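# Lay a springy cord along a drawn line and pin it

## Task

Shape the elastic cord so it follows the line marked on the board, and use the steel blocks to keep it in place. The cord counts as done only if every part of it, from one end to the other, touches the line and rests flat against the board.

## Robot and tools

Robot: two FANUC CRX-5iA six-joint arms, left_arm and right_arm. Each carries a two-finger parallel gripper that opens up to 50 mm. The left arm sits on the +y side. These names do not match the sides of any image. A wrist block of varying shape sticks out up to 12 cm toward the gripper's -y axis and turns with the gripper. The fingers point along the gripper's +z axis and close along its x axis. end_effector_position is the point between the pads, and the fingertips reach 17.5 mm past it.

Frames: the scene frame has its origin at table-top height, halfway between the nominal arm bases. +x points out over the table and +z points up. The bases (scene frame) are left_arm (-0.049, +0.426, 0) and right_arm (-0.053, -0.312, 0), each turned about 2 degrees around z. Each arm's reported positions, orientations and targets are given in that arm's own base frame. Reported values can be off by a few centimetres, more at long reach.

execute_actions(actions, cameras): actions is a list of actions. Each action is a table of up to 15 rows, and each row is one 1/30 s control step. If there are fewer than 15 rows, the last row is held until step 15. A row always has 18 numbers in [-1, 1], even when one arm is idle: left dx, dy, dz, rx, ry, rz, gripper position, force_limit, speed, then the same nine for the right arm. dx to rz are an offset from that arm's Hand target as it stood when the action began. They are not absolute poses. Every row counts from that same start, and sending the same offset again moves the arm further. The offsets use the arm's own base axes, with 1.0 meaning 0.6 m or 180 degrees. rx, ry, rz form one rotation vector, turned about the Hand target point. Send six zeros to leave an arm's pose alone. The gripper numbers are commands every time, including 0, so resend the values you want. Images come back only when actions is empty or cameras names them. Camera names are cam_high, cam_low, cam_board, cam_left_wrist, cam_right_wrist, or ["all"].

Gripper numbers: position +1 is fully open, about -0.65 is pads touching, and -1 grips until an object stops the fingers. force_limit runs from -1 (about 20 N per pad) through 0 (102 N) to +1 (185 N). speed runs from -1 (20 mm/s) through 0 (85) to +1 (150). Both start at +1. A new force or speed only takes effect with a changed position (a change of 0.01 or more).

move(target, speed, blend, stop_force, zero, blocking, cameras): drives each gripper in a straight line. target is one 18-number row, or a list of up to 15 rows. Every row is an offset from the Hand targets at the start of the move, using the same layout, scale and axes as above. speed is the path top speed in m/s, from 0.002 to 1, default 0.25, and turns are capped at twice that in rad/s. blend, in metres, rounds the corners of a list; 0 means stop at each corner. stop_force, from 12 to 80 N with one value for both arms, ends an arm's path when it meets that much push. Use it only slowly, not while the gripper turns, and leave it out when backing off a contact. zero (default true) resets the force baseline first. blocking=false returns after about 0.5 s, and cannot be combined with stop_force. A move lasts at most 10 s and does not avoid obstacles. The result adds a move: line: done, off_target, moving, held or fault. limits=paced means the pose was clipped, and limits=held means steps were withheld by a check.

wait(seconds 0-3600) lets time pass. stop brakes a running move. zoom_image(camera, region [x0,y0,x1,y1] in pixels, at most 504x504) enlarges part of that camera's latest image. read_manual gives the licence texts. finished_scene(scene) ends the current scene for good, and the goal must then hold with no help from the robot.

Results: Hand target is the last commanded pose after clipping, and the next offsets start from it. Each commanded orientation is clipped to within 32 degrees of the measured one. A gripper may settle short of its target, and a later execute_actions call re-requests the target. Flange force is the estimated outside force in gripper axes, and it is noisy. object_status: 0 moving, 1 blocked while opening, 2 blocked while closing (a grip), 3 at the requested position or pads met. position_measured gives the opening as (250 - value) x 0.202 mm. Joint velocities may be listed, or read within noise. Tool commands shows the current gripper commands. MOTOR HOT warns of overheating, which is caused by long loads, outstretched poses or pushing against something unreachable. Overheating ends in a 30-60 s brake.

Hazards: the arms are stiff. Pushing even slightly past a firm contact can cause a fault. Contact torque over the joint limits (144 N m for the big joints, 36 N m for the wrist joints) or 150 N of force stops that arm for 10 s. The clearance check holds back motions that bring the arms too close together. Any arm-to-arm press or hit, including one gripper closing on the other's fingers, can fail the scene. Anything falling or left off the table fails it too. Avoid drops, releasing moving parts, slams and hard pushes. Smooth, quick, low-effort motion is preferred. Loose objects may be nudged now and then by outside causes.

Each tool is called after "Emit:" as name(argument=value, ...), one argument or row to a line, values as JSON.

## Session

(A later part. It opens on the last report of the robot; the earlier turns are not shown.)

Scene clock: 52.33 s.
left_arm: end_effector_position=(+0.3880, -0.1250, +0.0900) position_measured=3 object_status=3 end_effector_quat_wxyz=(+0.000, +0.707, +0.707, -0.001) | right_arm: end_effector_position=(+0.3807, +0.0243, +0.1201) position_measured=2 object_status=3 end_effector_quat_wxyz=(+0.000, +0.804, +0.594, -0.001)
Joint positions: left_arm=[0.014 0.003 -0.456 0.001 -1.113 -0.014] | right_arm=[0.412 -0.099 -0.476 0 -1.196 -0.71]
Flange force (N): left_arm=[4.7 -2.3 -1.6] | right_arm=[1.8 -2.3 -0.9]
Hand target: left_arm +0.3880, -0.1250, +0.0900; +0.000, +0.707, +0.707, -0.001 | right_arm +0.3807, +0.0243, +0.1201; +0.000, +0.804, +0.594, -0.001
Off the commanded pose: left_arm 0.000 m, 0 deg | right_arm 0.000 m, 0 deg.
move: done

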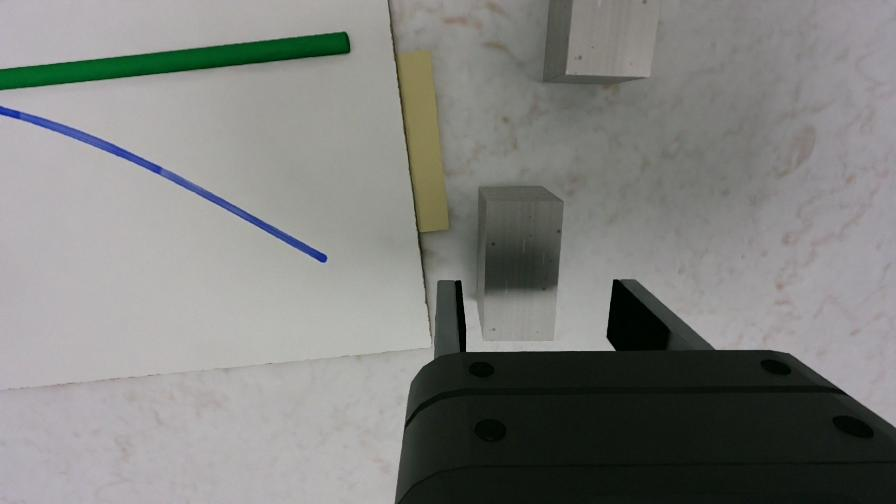

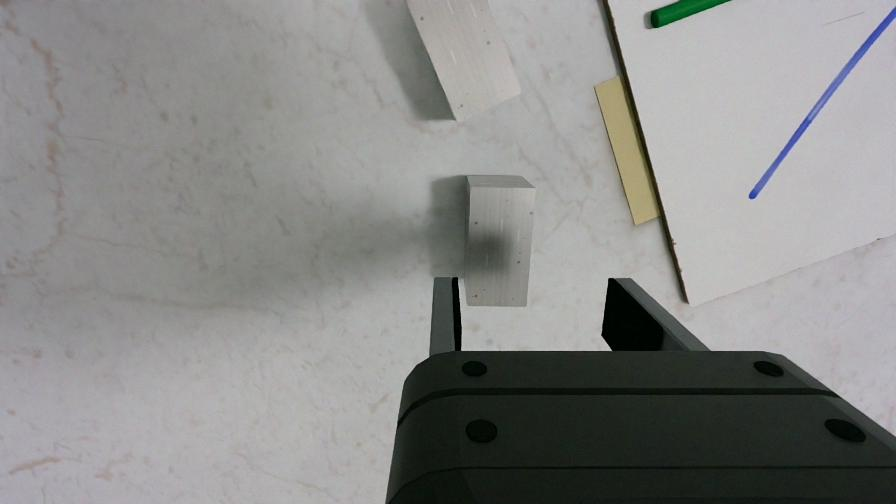

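Emit:
move(
  target=[0,0,-0.0967,0,0,0,1,-0.7,0,-0.0017,-0.0053,-0.1467,0,0,0,1,-0.7,0],
  speed=0.1,
)

Emit:
move(
  target=[0,0,0,0,0,0,-1,-0.7,-0.5,0,0,0,0,0,0,-1,-0.7,-0.5],
)

Emit:
move(
  target=[0,0,0.1,0,0,0,-1,-0.7,-0.5,0,0,0.1,0,0,0,-1,-0.7,-0.5],
  cameras=["all"],
)

Scene clock: 54.57 s.
left_arm: end_effector_position=(+0.3880, -0.1250, +0.0320) position_measured=3 object_status=3 end_effector_quat_wxyz=(+0.000, +0.707, +0.707, -0.001) | right_arm: end_effector_position=(+0.3797, +0.0211, +0.0321) position_measured=2 object_status=3 end_effector_quat_wxyz=(+0.000, +0.804, +0.594, -0.001)
Joint positions: left_arm=[0.014 0.085 -0.528 0.001 -0.96 -0.014] | right_arm=[0.405 0.017 -0.599 0 -0.957 -0.703]
Flange force (N): left_arm=[5.0 -2.5 -2.7] | right_arm=[0.6 -2.2 -1.3]
Hand target: left_arm +0.3880, -0.1250, +0.0320; +0.000, +0.707, +0.707, -0.001 | right_arm +0.3797, +0.0211, +0.0321; +0.000, +0.804, +0.594, -0.001
Off the commanded pose: left_arm 0.000 m, 0 deg | right_arm 0.000 m, 0 deg.
move: done

Scene clock: 55.17 s.
left_arm: end_effector_position=(+0.3880, -0.1250, +0.0319) position_measured=104 object_status=2 end_effector_quat_wxyz=(+0.000, +0.707, +0.707, -0.001) | right_arm: end_effector_position=(+0.3797, +0.0211, +0.0321) position_measured=102 object_status=2 end_effector_quat_wxyz=(+0.000, +0.804, +0.594, -0.001)
Joint positions: left_arm=[0.014 0.085 -0.528 0.001 -0.96 -0.014] | right_arm=[0.405 0.017 -0.599 0 -0.957 -0.703]
Flange force (N): left_arm=[4.6 -0.4 -1.0] | right_arm=[3.2 -2.3 -2.3]
Hand target: left_arm +0.3880, -0.1250, +0.0320; +0.000, +0.707, +0.707, -0.001 | right_arm +0.3797, +0.0211, +0.0321; +0.000, +0.804, +0.594, -0.001
Off the commanded pose: left_arm 0.000 m, 0 deg | right_arm 0.000 m, 0 deg.
move: done

Scene clock: 55.83 s.
left_arm: end_effector_position=(+0.3879, -0.1250, +0.0919) position_measured=104 object_status=2 end_effector_quat_wxyz=(+0.000, +0.707, +0.707, -0.001) | right_arm: end_effector_position=(+0.3797, +0.0210, +0.0920) position_measured=102 object_status=2 end_effector_quat_wxyz=(+0.000, +0.804, +0.594, -0.001)
Joint positions: left_arm=[0.013 0.001 -0.454 0.001 -1.118 -0.014] | right_arm=[0.404 -0.071 -0.522 0 -1.122 -0.703]
Joint velocities: left_arm=[within noise] | right_arm=[0.005 0 0.001 -0.001 -0.001 -0.001]
Flange force (N): left_arm=[5.4 -1.7 4.1] | right_arm=[3.3 -3.8 4.5]
Hand target: left_arm +0.3880, -0.1250, +0.0920; +0.000, +0.707, +0.707, -0.001 | right_arm +0.3797, +0.0211, +0.0921; +0.000, +0.804, +0.594, -0.001
Off the commanded pose: left_arm 0.000 m, 0 deg | right_arm 0.000 m, 0 deg.
move: done

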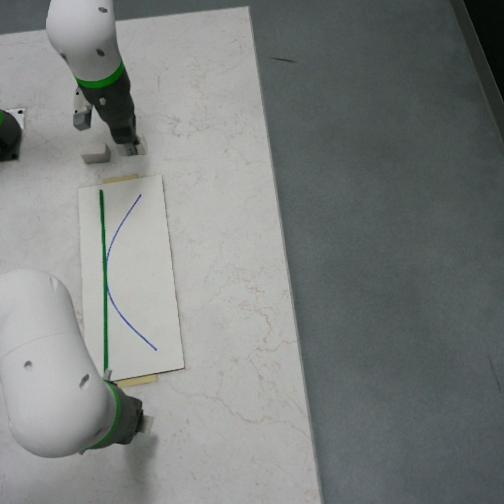

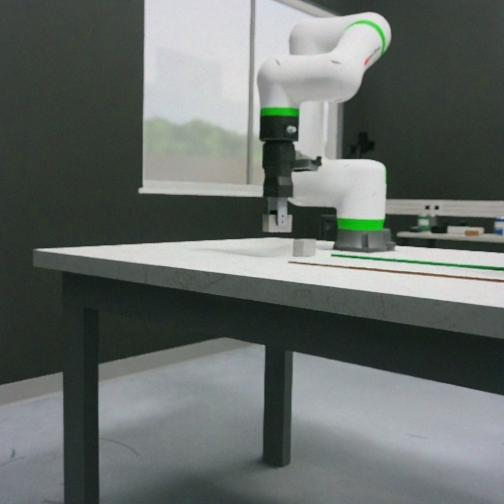

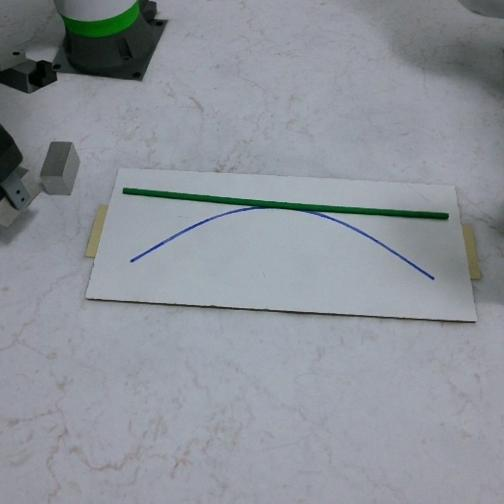

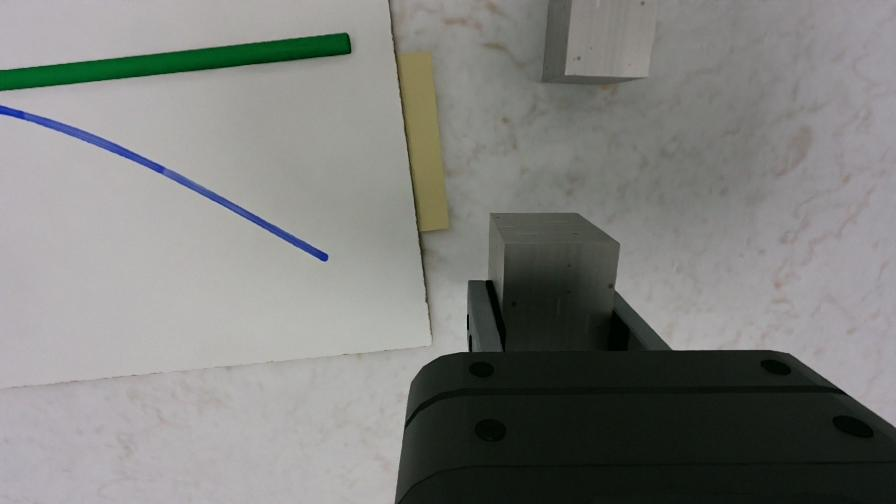

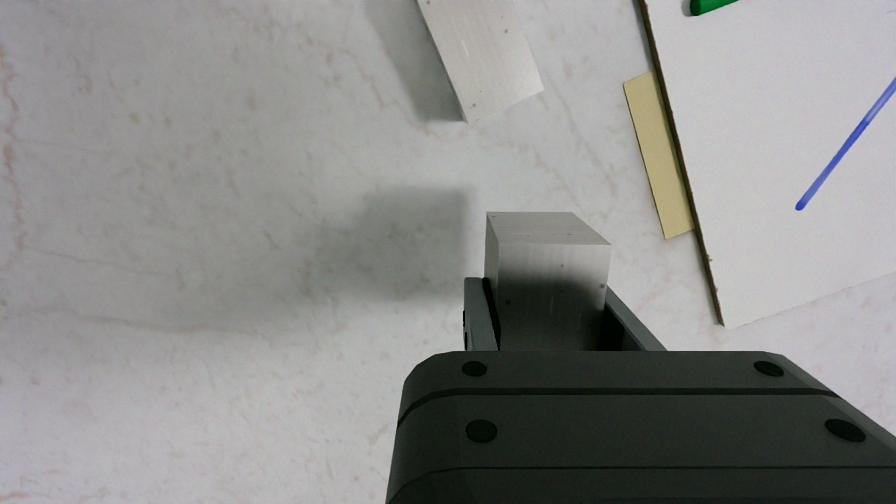

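Emit:
move(
  target=[-0.057,-0.421,-0.0533,0,0,0.0294,-1,-0.7,-0.5,0,0,0,0,0,0,-1,-0.7,-0.5],
  cameras=["cam_board","cam_left_wrist"],
)

Scene clock: 57.93 s.
left_arm: end_effector_position=(+0.3538, -0.3776, +0.0600) position_measured=104 object_status=2 end_effector_quat_wxyz=(+0.000, +0.674, +0.739, -0.001) | right_arm: end_effector_position=(+0.3797, +0.0211, +0.0921) position_measured=102 object_status=2 end_effector_quat_wxyz=(+0.000, +0.804, +0.594, -0.001)
Joint positions: left_arm=[-0.563 0.301 -0.189 0.002 -1.082 0.654] | right_arm=[0.405 -0.071 -0.522 0 -1.122 -0.703]
Flange force (N): left_arm=[4.5 -0.1 2.3] | right_arm=[1.8 -2.3 3.8]
Hand target: left_arm +0.3538, -0.3776, +0.0600; +0.000, +0.674, +0.739, -0.001 | right_arm +0.3797, +0.0211, +0.0921; +0.000, +0.804, +0.594, -0.001
Off the commanded pose: left_arm 0.000 m, 0 deg | right_arm 0.000 m, 0 deg.
move: done

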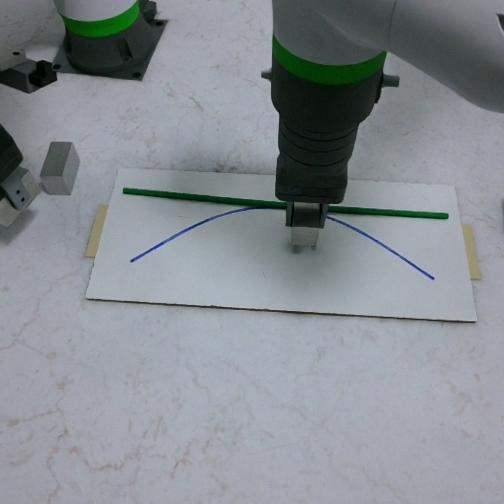

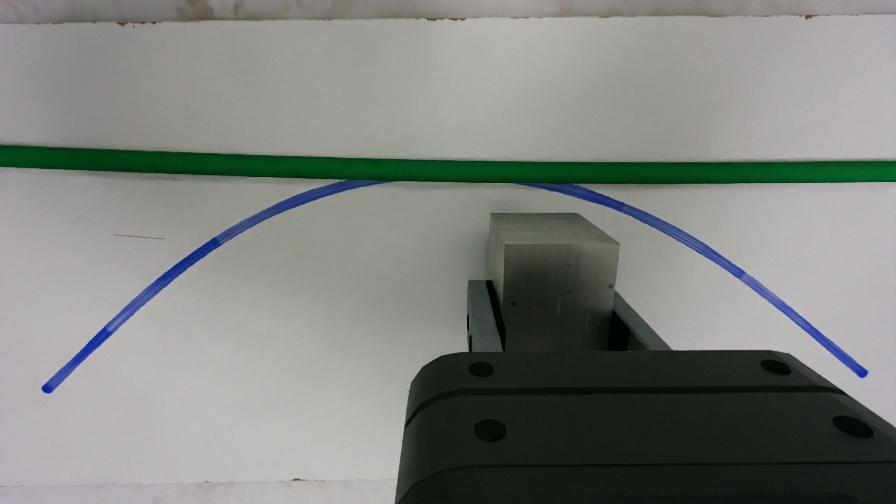

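Emit:
move(
  target=[-0.0042,-0.0004,-0.04,0,0,0,-1,-0.7,-0.5,0,0,0,0,0,0,-1,-0.7,-0.5],
  stop_force=12,
  speed=0.015,
  cameras=["cam_board","cam_left_wrist"],
)

Scene clock: 62.43 s.
left_arm: end_effector_position=(+0.3515, -0.3778, +0.0383) position_measured=104 object_status=2 end_effector_quat_wxyz=(+0.000, +0.674, +0.739, -0.001) | right_arm: end_effector_position=(+0.3797, +0.0211, +0.0921) position_measured=102 object_status=2 end_effector_quat_wxyz=(+0.000, +0.804, +0.594, -0.001)
Joint positions: left_arm=[-0.566 0.324 -0.216 0.002 -1.031 0.657] | right_arm=[0.405 -0.071 -0.522 0 -1.122 -0.703]
Flange force (N): left_arm=[19.0 0.8 -37.2] | right_arm=[1.8 -2.9 4.2]
Hand target: left_arm +0.3515, -0.3778, +0.0383; +0.000, +0.674, +0.739, -0.001 (not the last commanded pose) | right_arm +0.3797, +0.0211, +0.0921; +0.000, +0.804, +0.594, -0.001
Off the commanded pose: left_arm 0.002 m, 0 deg | right_arm 0.000 m, 0 deg.
move: contact (left_arm)

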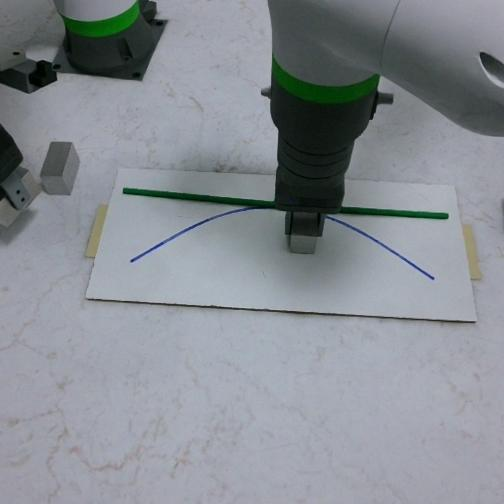

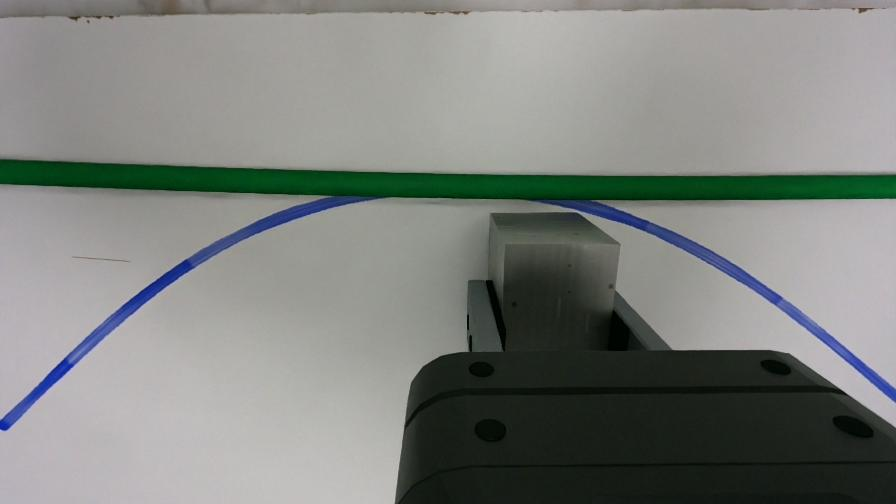

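Emit:
move(
  target=[
    [0,0,0,0,0,0,0.6,-0.7,-0.8,0,0,0,0,0,0,-1,-0.7,-0.5],
    [0,0,0.2,0,0,0,0.6,-0.7,-0.8,0,0,0,0,0,0,-1,-0.7,-0.5],
    [0.04,0.4,0.2,0,0,-0.0294,1,-0.7,-0.8,0,0,0,0,0,0,-1,-0.7,-0.5],
  ],
  blend=[0,0.02,0],
  cameras=["cam_board","cam_left_wrist"],
)

Scene clock: 66.27 s.
left_arm: end_effector_position=(+0.3755, -0.1378, +0.1583) position_measured=3 object_status=3 end_effector_quat_wxyz=(+0.000, +0.707, +0.707, -0.001) | right_arm: end_effector_position=(+0.3797, +0.0211, +0.0921) position_measured=102 object_status=2 end_effector_quat_wxyz=(+0.000, +0.804, +0.594, -0.001)
Joint positions: left_arm=[-0.02 -0.083 -0.368 0.001 -1.287 0.019] | right_arm=[0.405 -0.071 -0.522 0 -1.122 -0.703]
Flange force (N): left_arm=[4.9 -1.9 -1.9] | right_arm=[1.2 -1.5 4.2]
Hand target: left_arm +0.3755, -0.1378, +0.1583; +0.000, +0.707, +0.707, -0.001 | right_arm +0.3797, +0.0211, +0.0921; +0.000, +0.804, +0.594, -0.001
Off the commanded pose: left_arm 0.000 m, 0 deg | right_arm 0.000 m, 0 deg.
move: done

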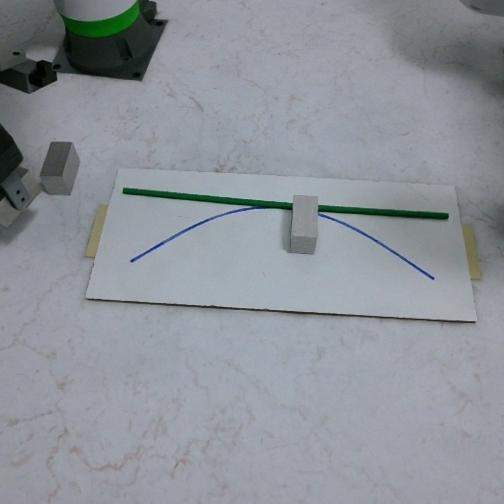

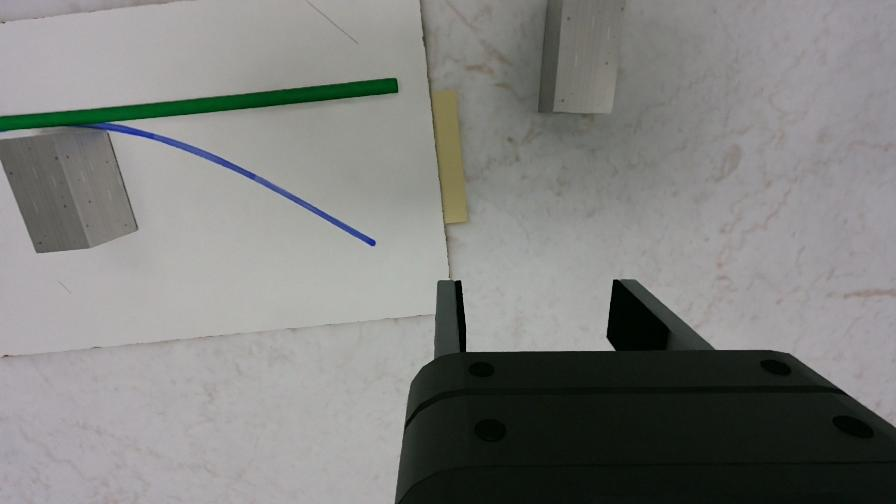

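Emit:
move(
  target=[
    [0,0,0,0,0,0,1,-0.7,-0.8,-0.07,0.45,0,0,0,0.125,-1,-0.7,-0.5],
    [0,0,0,0,0,0,1,-0.7,-0.8,-0.075,0.5035,-0.0533,0,0,0.125,-1,-0.7,-0.5],
  ],
  blend=[0.02,0],
  cameras=["cam_board","cam_right_wrist"],
)

Scene clock: 69.37 s.
left_arm: end_effector_position=(+0.3755, -0.1378, +0.1583) position_measured=3 object_status=3 end_effector_quat_wxyz=(+0.000, +0.707, +0.707, -0.001) | right_arm: end_effector_position=(+0.3347, +0.3232, +0.0601) position_measured=102 object_status=2 end_effector_quat_wxyz=(+0.000, +0.673, +0.740, -0.001)
Joint positions: left_arm=[-0.02 -0.083 -0.368 0.001 -1.287 0.019] | right_arm=[1.051 0.182 -0.338 0 -1.053 -0.956]
Flange force (N): left_arm=[4.9 -2.3 -1.5] | right_arm=[0.1 -3.2 3.5]
Hand target: left_arm +0.3755, -0.1378, +0.1583; +0.000, +0.707, +0.707, -0.001 | right_arm +0.3347, +0.3232, +0.0601; +0.000, +0.673, +0.740, -0.001
Off the commanded pose: left_arm 0.000 m, 0 deg | right_arm 0.000 m, 0 deg.
move: done

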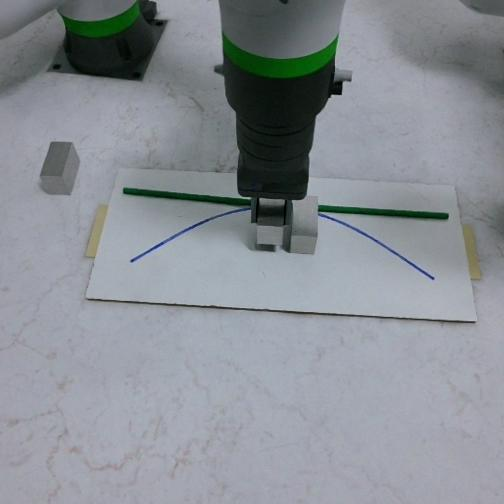

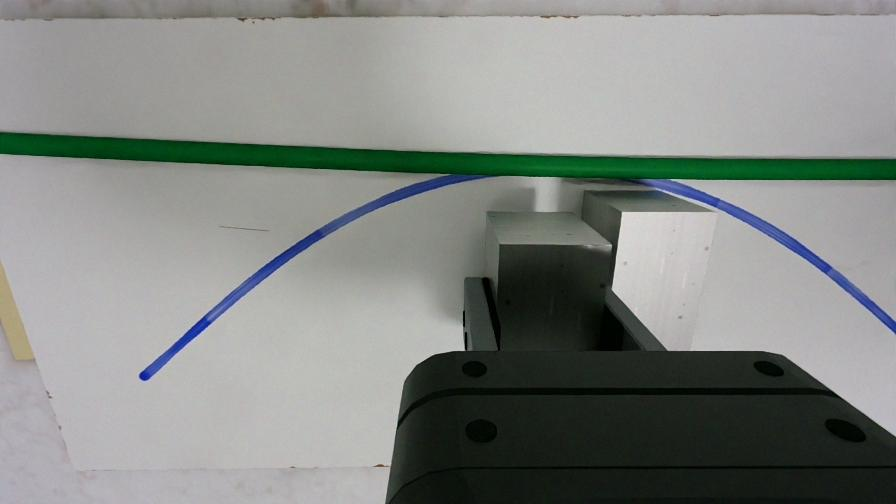

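Emit:
move(
  target=[
    [0,0,0,0,0,0,1,-0.7,-0.8,-0.0127,-0.0045,-0.04,0,0,0,-1,-0.7,-0.5],
  ],
  stop_force=12,
  speed=0.015,
  cameras=["cam_board","cam_right_wrist"],
)

Scene clock: 73.07 s.
left_arm: end_effector_position=(+0.3755, -0.1378, +0.1583) position_measured=3 object_status=3 end_effector_quat_wxyz=(+0.000, +0.707, +0.707, -0.001) | right_arm: end_effector_position=(+0.3276, +0.3207, +0.0380) position_measured=102 object_status=2 end_effector_quat_wxyz=(+0.000, +0.673, +0.740, -0.001)
Joint positions: left_arm=[-0.02 -0.083 -0.368 0.001 -1.287 0.019] | right_arm=[1.062 0.196 -0.381 0 -0.996 -0.967]
Flange force (N): left_arm=[4.7 -1.7 -1.9] | right_arm=[-3.7 -12.0 -37.6]
Hand target: left_arm +0.3755, -0.1378, +0.1583; +0.000, +0.707, +0.707, -0.001 | right_arm +0.3276, +0.3207, +0.0380; +0.000, +0.673, +0.740, -0.001 (not the last commanded pose)
Off the commanded pose: left_arm 0.000 m, 0 deg | right_arm 0.002 m, 0 deg.
move: contact (right_arm)

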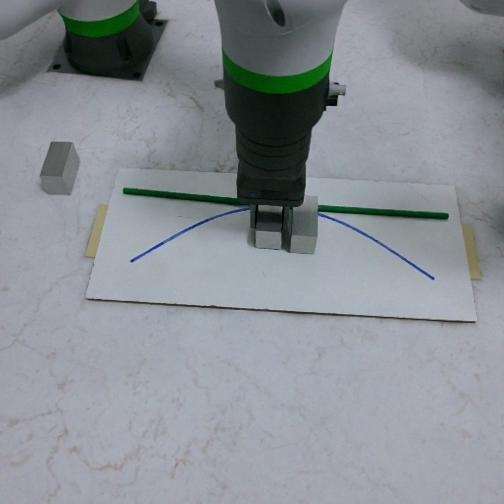

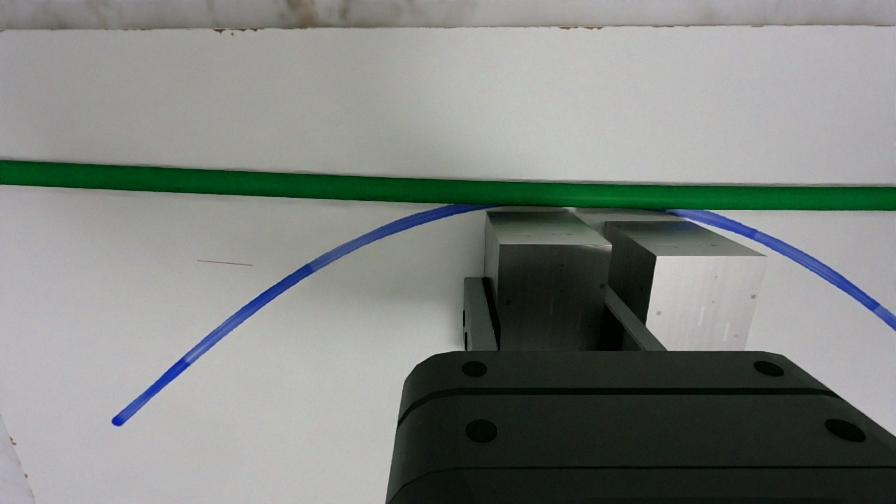

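Emit:
move(
  target=[
    [0,0,0,0,0,0,1,-0.7,-0.8,0,0,0,0,0,0,0.6,-0.7,-0.8],
    [0,0,0,0,0,0,1,-0.7,-0.8,0,0,0.2,0,0,0,0.6,-0.7,-0.8],
    [-0.1533,0.0702,-0.097,0,0,0,1,-0.7,-0.8,-0.0693,-0.4797,0.1033,0,0,0.0067,1,-0.7,-0.8],
  ],
  blend=[0,0.02,0],
  cameras=["cam_board","cam_left_wrist","cam_right_wrist"],
)

Scene clock: 77.80 s.
left_arm: end_effector_position=(+0.2835, -0.0957, +0.1001) position_measured=3 object_status=3 end_effector_quat_wxyz=(+0.000, +0.707, +0.707, -0.001) | right_arm: end_effector_position=(+0.2860, +0.0329, +0.1000) position_measured=3 object_status=0 end_effector_quat_wxyz=(+0.000, +0.665, +0.747, -0.001)
Joint positions: left_arm=[0.125 -0.321 -0.701 0.001 -1.192 -0.125] | right_arm=[0.584 -0.358 -0.726 0.001 -1.205 -0.469]
Flange force (N): left_arm=[6.7 -2.6 -2.1] | right_arm=[2.9 -0.5 -1.1]
Hand target: left_arm +0.2835, -0.0957, +0.1001; +0.000, +0.707, +0.707, -0.001 | right_arm +0.2860, +0.0329, +0.1000; +0.000, +0.665, +0.747, -0.001
Off the commanded pose: left_arm 0.000 m, 0 deg | right_arm 0.000 m, 0 deg.
move: done

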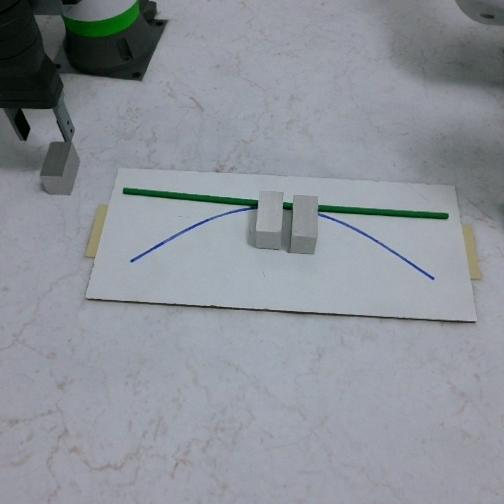

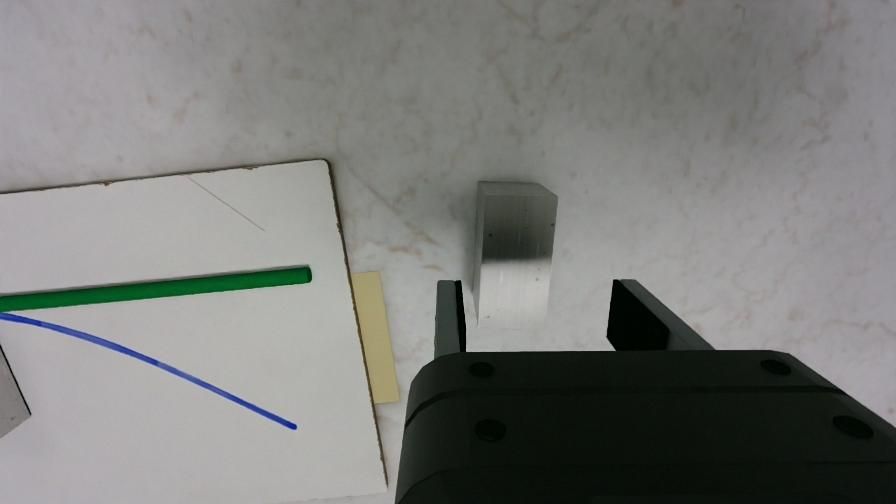

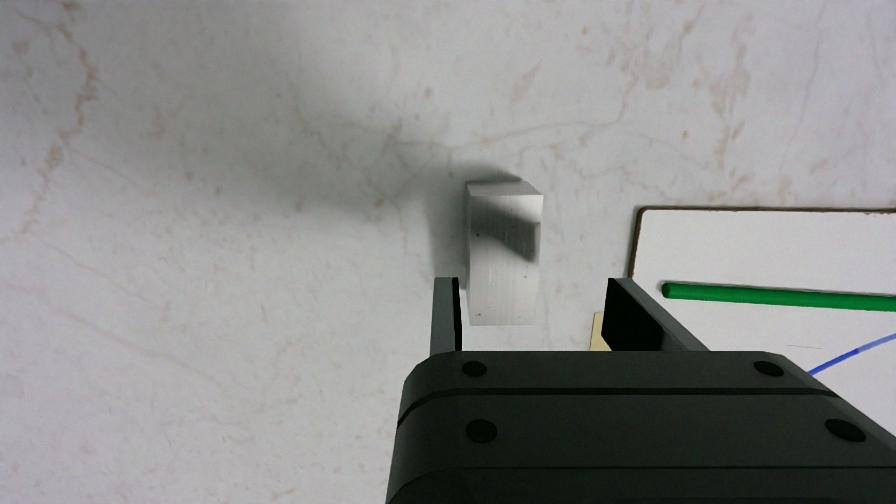

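Emit:
move(
  target=[0,0,-0.1133,0,0,0,1,-0.7,0,0,-0.0042,-0.1133,0,0,0,1,-0.7,0],
  speed=0.12,
)

Emit:
move(
  target=[0,0,0,0,0,0,-1,-0.7,-0.5,0,0,0,0,0,0,-1,-0.7,-0.5],
)

Emit:
move(
  target=[
    [0,0,0.1,0,0,0,-1,-0.7,-0.5,0,0,0.1,0,0,0,-1,-0.7,-0.5],
    [-0.0537,-0.1977,0.0967,0,0,0.0294,-1,-0.7,-0.5,-0.0462,0.1827,0.0967,0,0,-0.0067,-1,-0.7,-0.5],
    [-0.0537,-0.1977,0.0133,0,0,0.0294,-1,-0.7,-0.5,-0.0462,0.1827,0.0133,0,0,-0.0067,-1,-0.7,-0.5],
  ],
  blend=[0.015,0,0],
  speed=0.15,
  cameras=["all"],
)

Scene clock: 81.80 s.
left_arm: end_effector_position=(+0.2836, -0.0957, +0.0321) position_measured=3 object_status=3 end_effector_quat_wxyz=(+0.000, +0.707, +0.707, -0.001) | right_arm: end_effector_position=(+0.2860, +0.0304, +0.0320) position_measured=3 object_status=3 end_effector_quat_wxyz=(+0.000, +0.665, +0.747, -0.001)
Joint positions: left_arm=[0.125 -0.215 -0.805 0.001 -0.983 -0.126] | right_arm=[0.576 -0.253 -0.833 0.001 -0.993 -0.461]
Flange force (N): left_arm=[6.8 -4.0 -3.2] | right_arm=[3.1 -2.1 -1.8]
Hand target: left_arm +0.2835, -0.0957, +0.0321; +0.000, +0.707, +0.707, -0.001 | right_arm +0.2860, +0.0304, +0.0320; +0.000, +0.665, +0.747, -0.001
Off the commanded pose: left_arm 0.000 m, 0 deg | right_arm 0.000 m, 0 deg.
move: done

Scene clock: 82.40 s.
left_arm: end_effector_position=(+0.2835, -0.0957, +0.0321) position_measured=103 object_status=2 end_effector_quat_wxyz=(+0.000, +0.707, +0.707, -0.001) | right_arm: end_effector_position=(+0.2860, +0.0304, +0.0320) position_measured=102 object_status=2 end_effector_quat_wxyz=(+0.000, +0.665, +0.747, -0.001)
Joint positions: left_arm=[0.125 -0.215 -0.805 0.001 -0.983 -0.126] | right_arm=[0.576 -0.253 -0.833 0.001 -0.993 -0.461]
Flange force (N): left_arm=[10.1 -4.2 -4.1] | right_arm=[3.8 -1.8 -0.9]
Hand target: left_arm +0.2835, -0.0957, +0.0321; +0.000, +0.707, +0.707, -0.001 | right_arm +0.2860, +0.0304, +0.0320; +0.000, +0.665, +0.747, -0.001
Off the commanded pose: left_arm 0.000 m, 0 deg | right_arm 0.000 m, 0 deg.
move: done

Scene clock: 84.60 s.
left_arm: end_effector_position=(+0.2513, -0.2143, +0.0401) position_measured=103 object_status=2 end_effector_quat_wxyz=(+0.000, +0.674, +0.739, -0.001) | right_arm: end_effector_position=(+0.2583, +0.1401, +0.0400) position_measured=102 object_status=2 end_effector_quat_wxyz=(+0.000, +0.673, +0.740, -0.001)
Joint positions: left_arm=[-0.3 -0.135 -0.719 0.002 -0.988 0.391] | right_arm=[0.955 -0.247 -0.806 0 -1.014 -0.86]
Flange force (N): left_arm=[7.2 -0.1 3.3] | right_arm=[4.1 -4.6 3.7]
Hand target: left_arm +0.2513, -0.2143, +0.0401; +0.000, +0.674, +0.739, -0.001 | right_arm +0.2583, +0.1400, +0.0400; +0.000, +0.673, +0.740, -0.001
Off the commanded pose: left_arm 0.000 m, 0 deg | right_arm 0.000 m, 0 deg.
move: done

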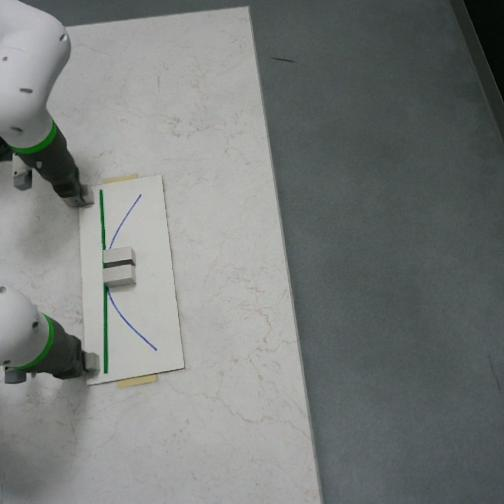

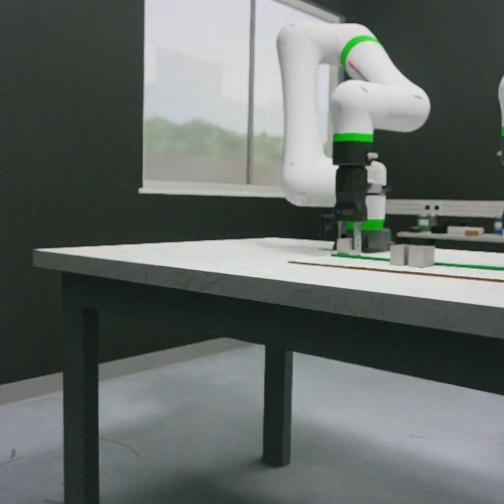

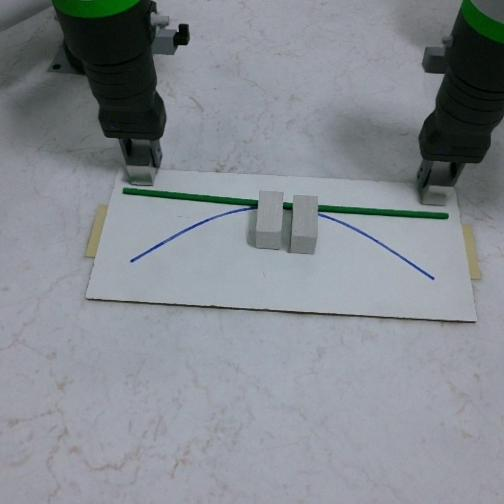

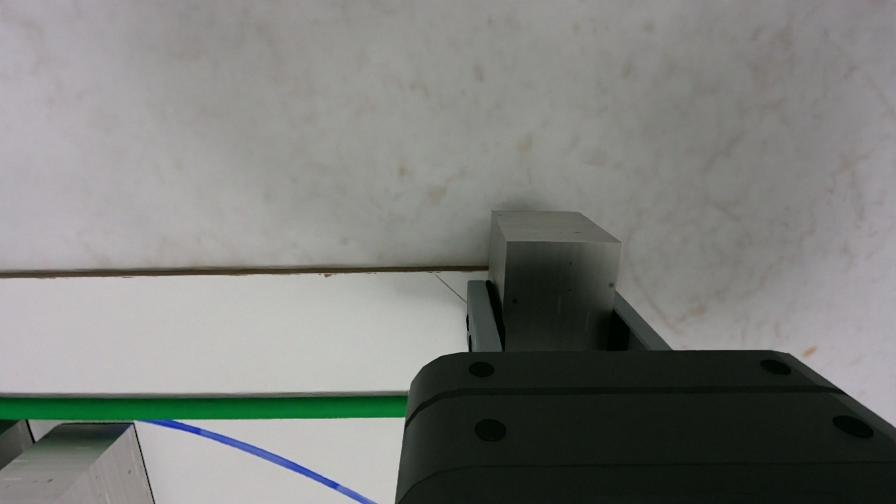

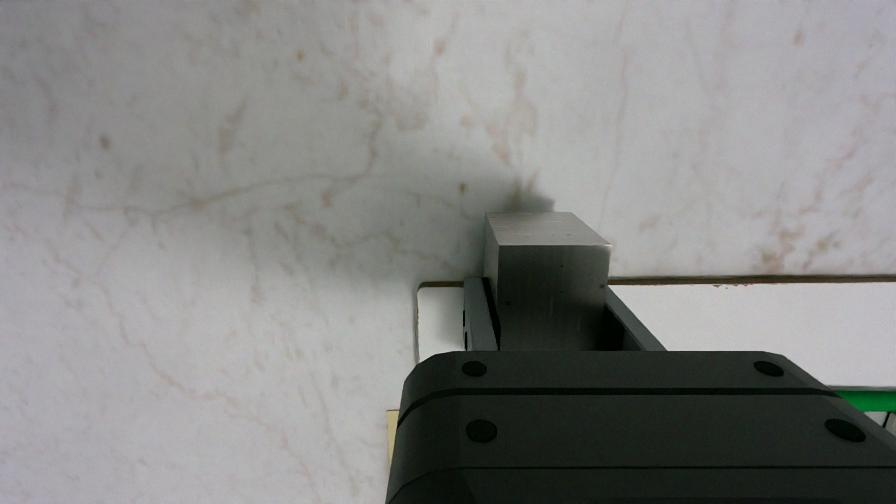

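Emit:
move(
  target=[0.1031,0.0073,0,0,0,-0.1234,-1,-0.7,-0.5,0.1067,0.0117,0,0,0,0.1316,-1,-0.7,-0.5],
  speed=0.04,
  cameras=["cam_board"],
)

Emit:
zoom_image(
  camera="cam_board",
  region=[80, 140, 490, 330],
)

Scene clock: 90.70 s.
left_arm: end_effector_position=(+0.3132, -0.2099, +0.0401) position_measured=103 object_status=2 end_effector_quat_wxyz=(+0.000, +0.804, +0.595, -0.001) | right_arm: end_effector_position=(+0.3224, +0.1470, +0.0400) position_measured=102 object_status=2 end_effector_quat_wxyz=(+0.000, +0.507, +0.862, -0.001)
Joint positions: left_arm=[-0.238 -0.006 -0.599 0.001 -0.979 -0.058] | right_arm=[0.805 -0.066 -0.657 0.001 -0.981 -0.297]
Flange force (N): left_arm=[4.0 -1.5 2.7] | right_arm=[3.3 -2.1 4.3]
Hand target: left_arm +0.3132, -0.2100, +0.0401; +0.000, +0.804, +0.595, -0.001 | right_arm +0.3223, +0.1470, +0.0400; +0.000, +0.507, +0.862, -0.001
Off the commanded pose: left_arm 0.000 m, 0 deg | right_arm 0.000 m, 0 deg.
move: done

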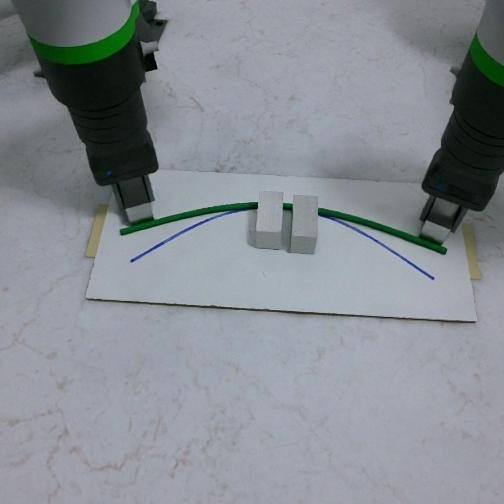

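Scaled by 1.229.

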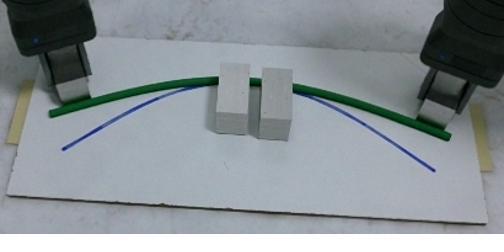

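Working nicely; forces small. Continue the remaining 40%.

Emit:
move(
  target=[0.0687,0.0049,0,0,0,-0.0822,-1,-0.7,-0.5,0.0711,0.0078,0,0,0,0.0878,-1,-0.7,-0.5],
  speed=0.04,
  cameras=["all"],
)

Emit:
zoom_image(
  camera="cam_board",
  region=[80, 160, 290, 330],
)

Emit:
zoom_image(
  camera="cam_board",
  region=[270, 160, 480, 330],
)

Scene clock: 94.87 s.
left_arm: end_effector_position=(+0.3544, -0.2070, +0.0401) position_measured=103 object_status=2 end_effector_quat_wxyz=(+0.000, +0.874, +0.487, -0.001) | right_arm: end_effector_position=(+0.3650, +0.1517, +0.0400) position_measured=102 object_status=2 end_effector_quat_wxyz=(+0.000, +0.383, +0.924, -0.001)
Joint positions: left_arm=[-0.206 0.079 -0.511 0 -0.982 -0.348] | right_arm=[0.73 0.041 -0.552 0.002 -0.979 0.052]
Flange force (N): left_arm=[4.9 -3.9 2.9] | right_arm=[2.8 -1.6 3.6]
Hand target: left_arm +0.3544, -0.2070, +0.0401; +0.000, +0.874, +0.487, -0.001 | right_arm +0.3650, +0.1517, +0.0400; +0.000, +0.383, +0.924, -0.001
Off the commanded pose: left_arm 0.000 m, 0 deg | right_arm 0.000 m, 0 deg.
move: done

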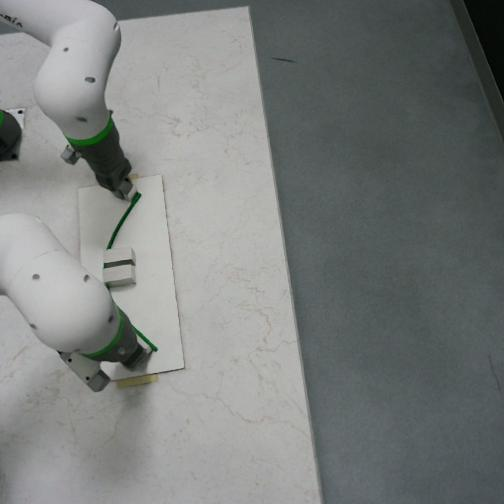

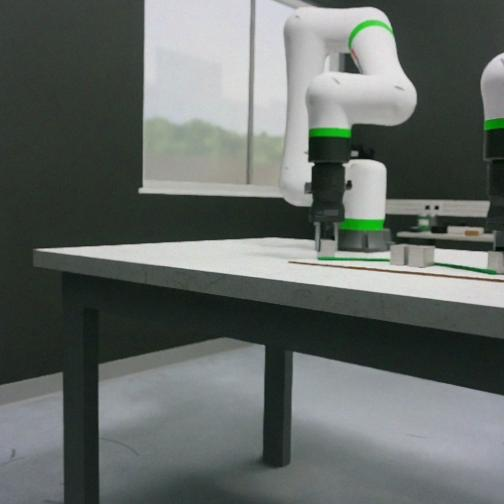

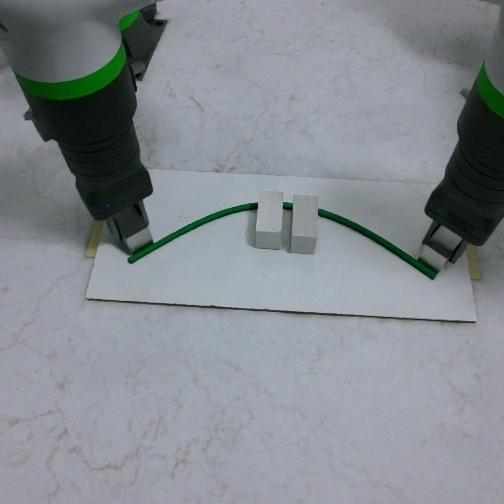

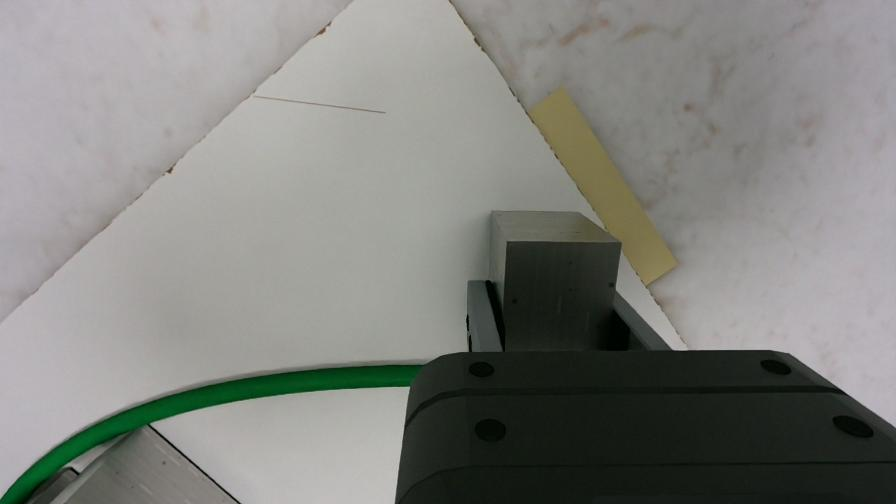

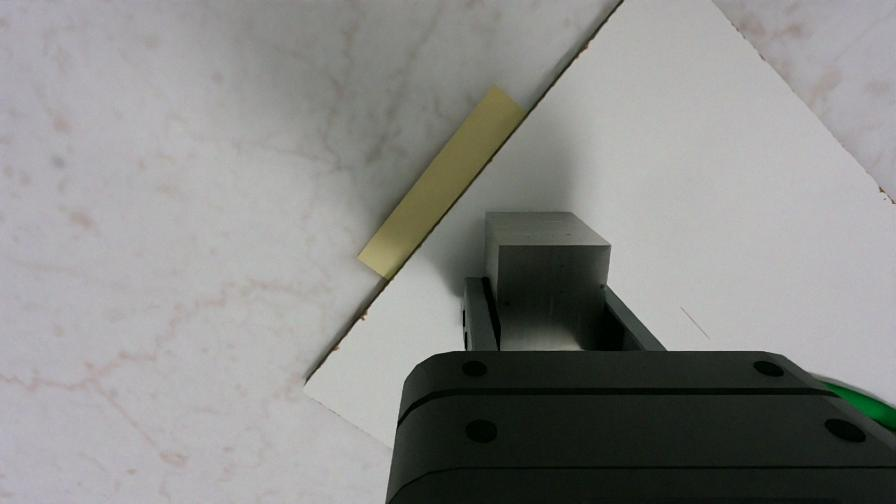

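Scaled by 2.400.

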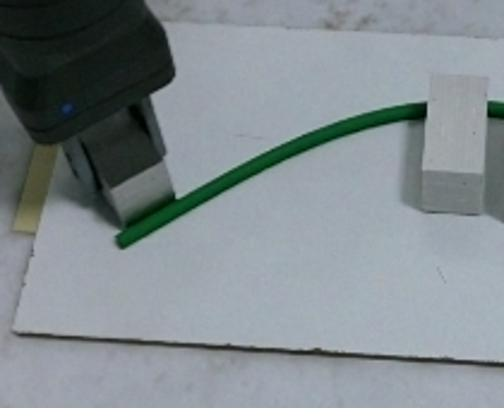

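Scaled by 2.400.

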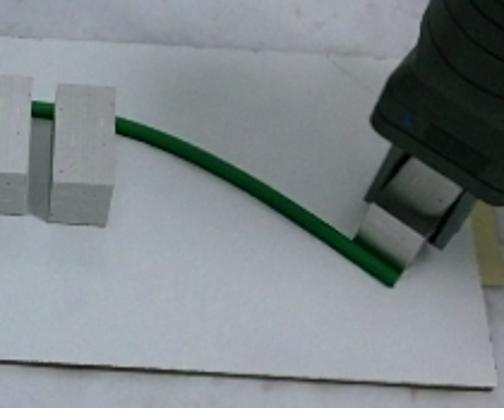

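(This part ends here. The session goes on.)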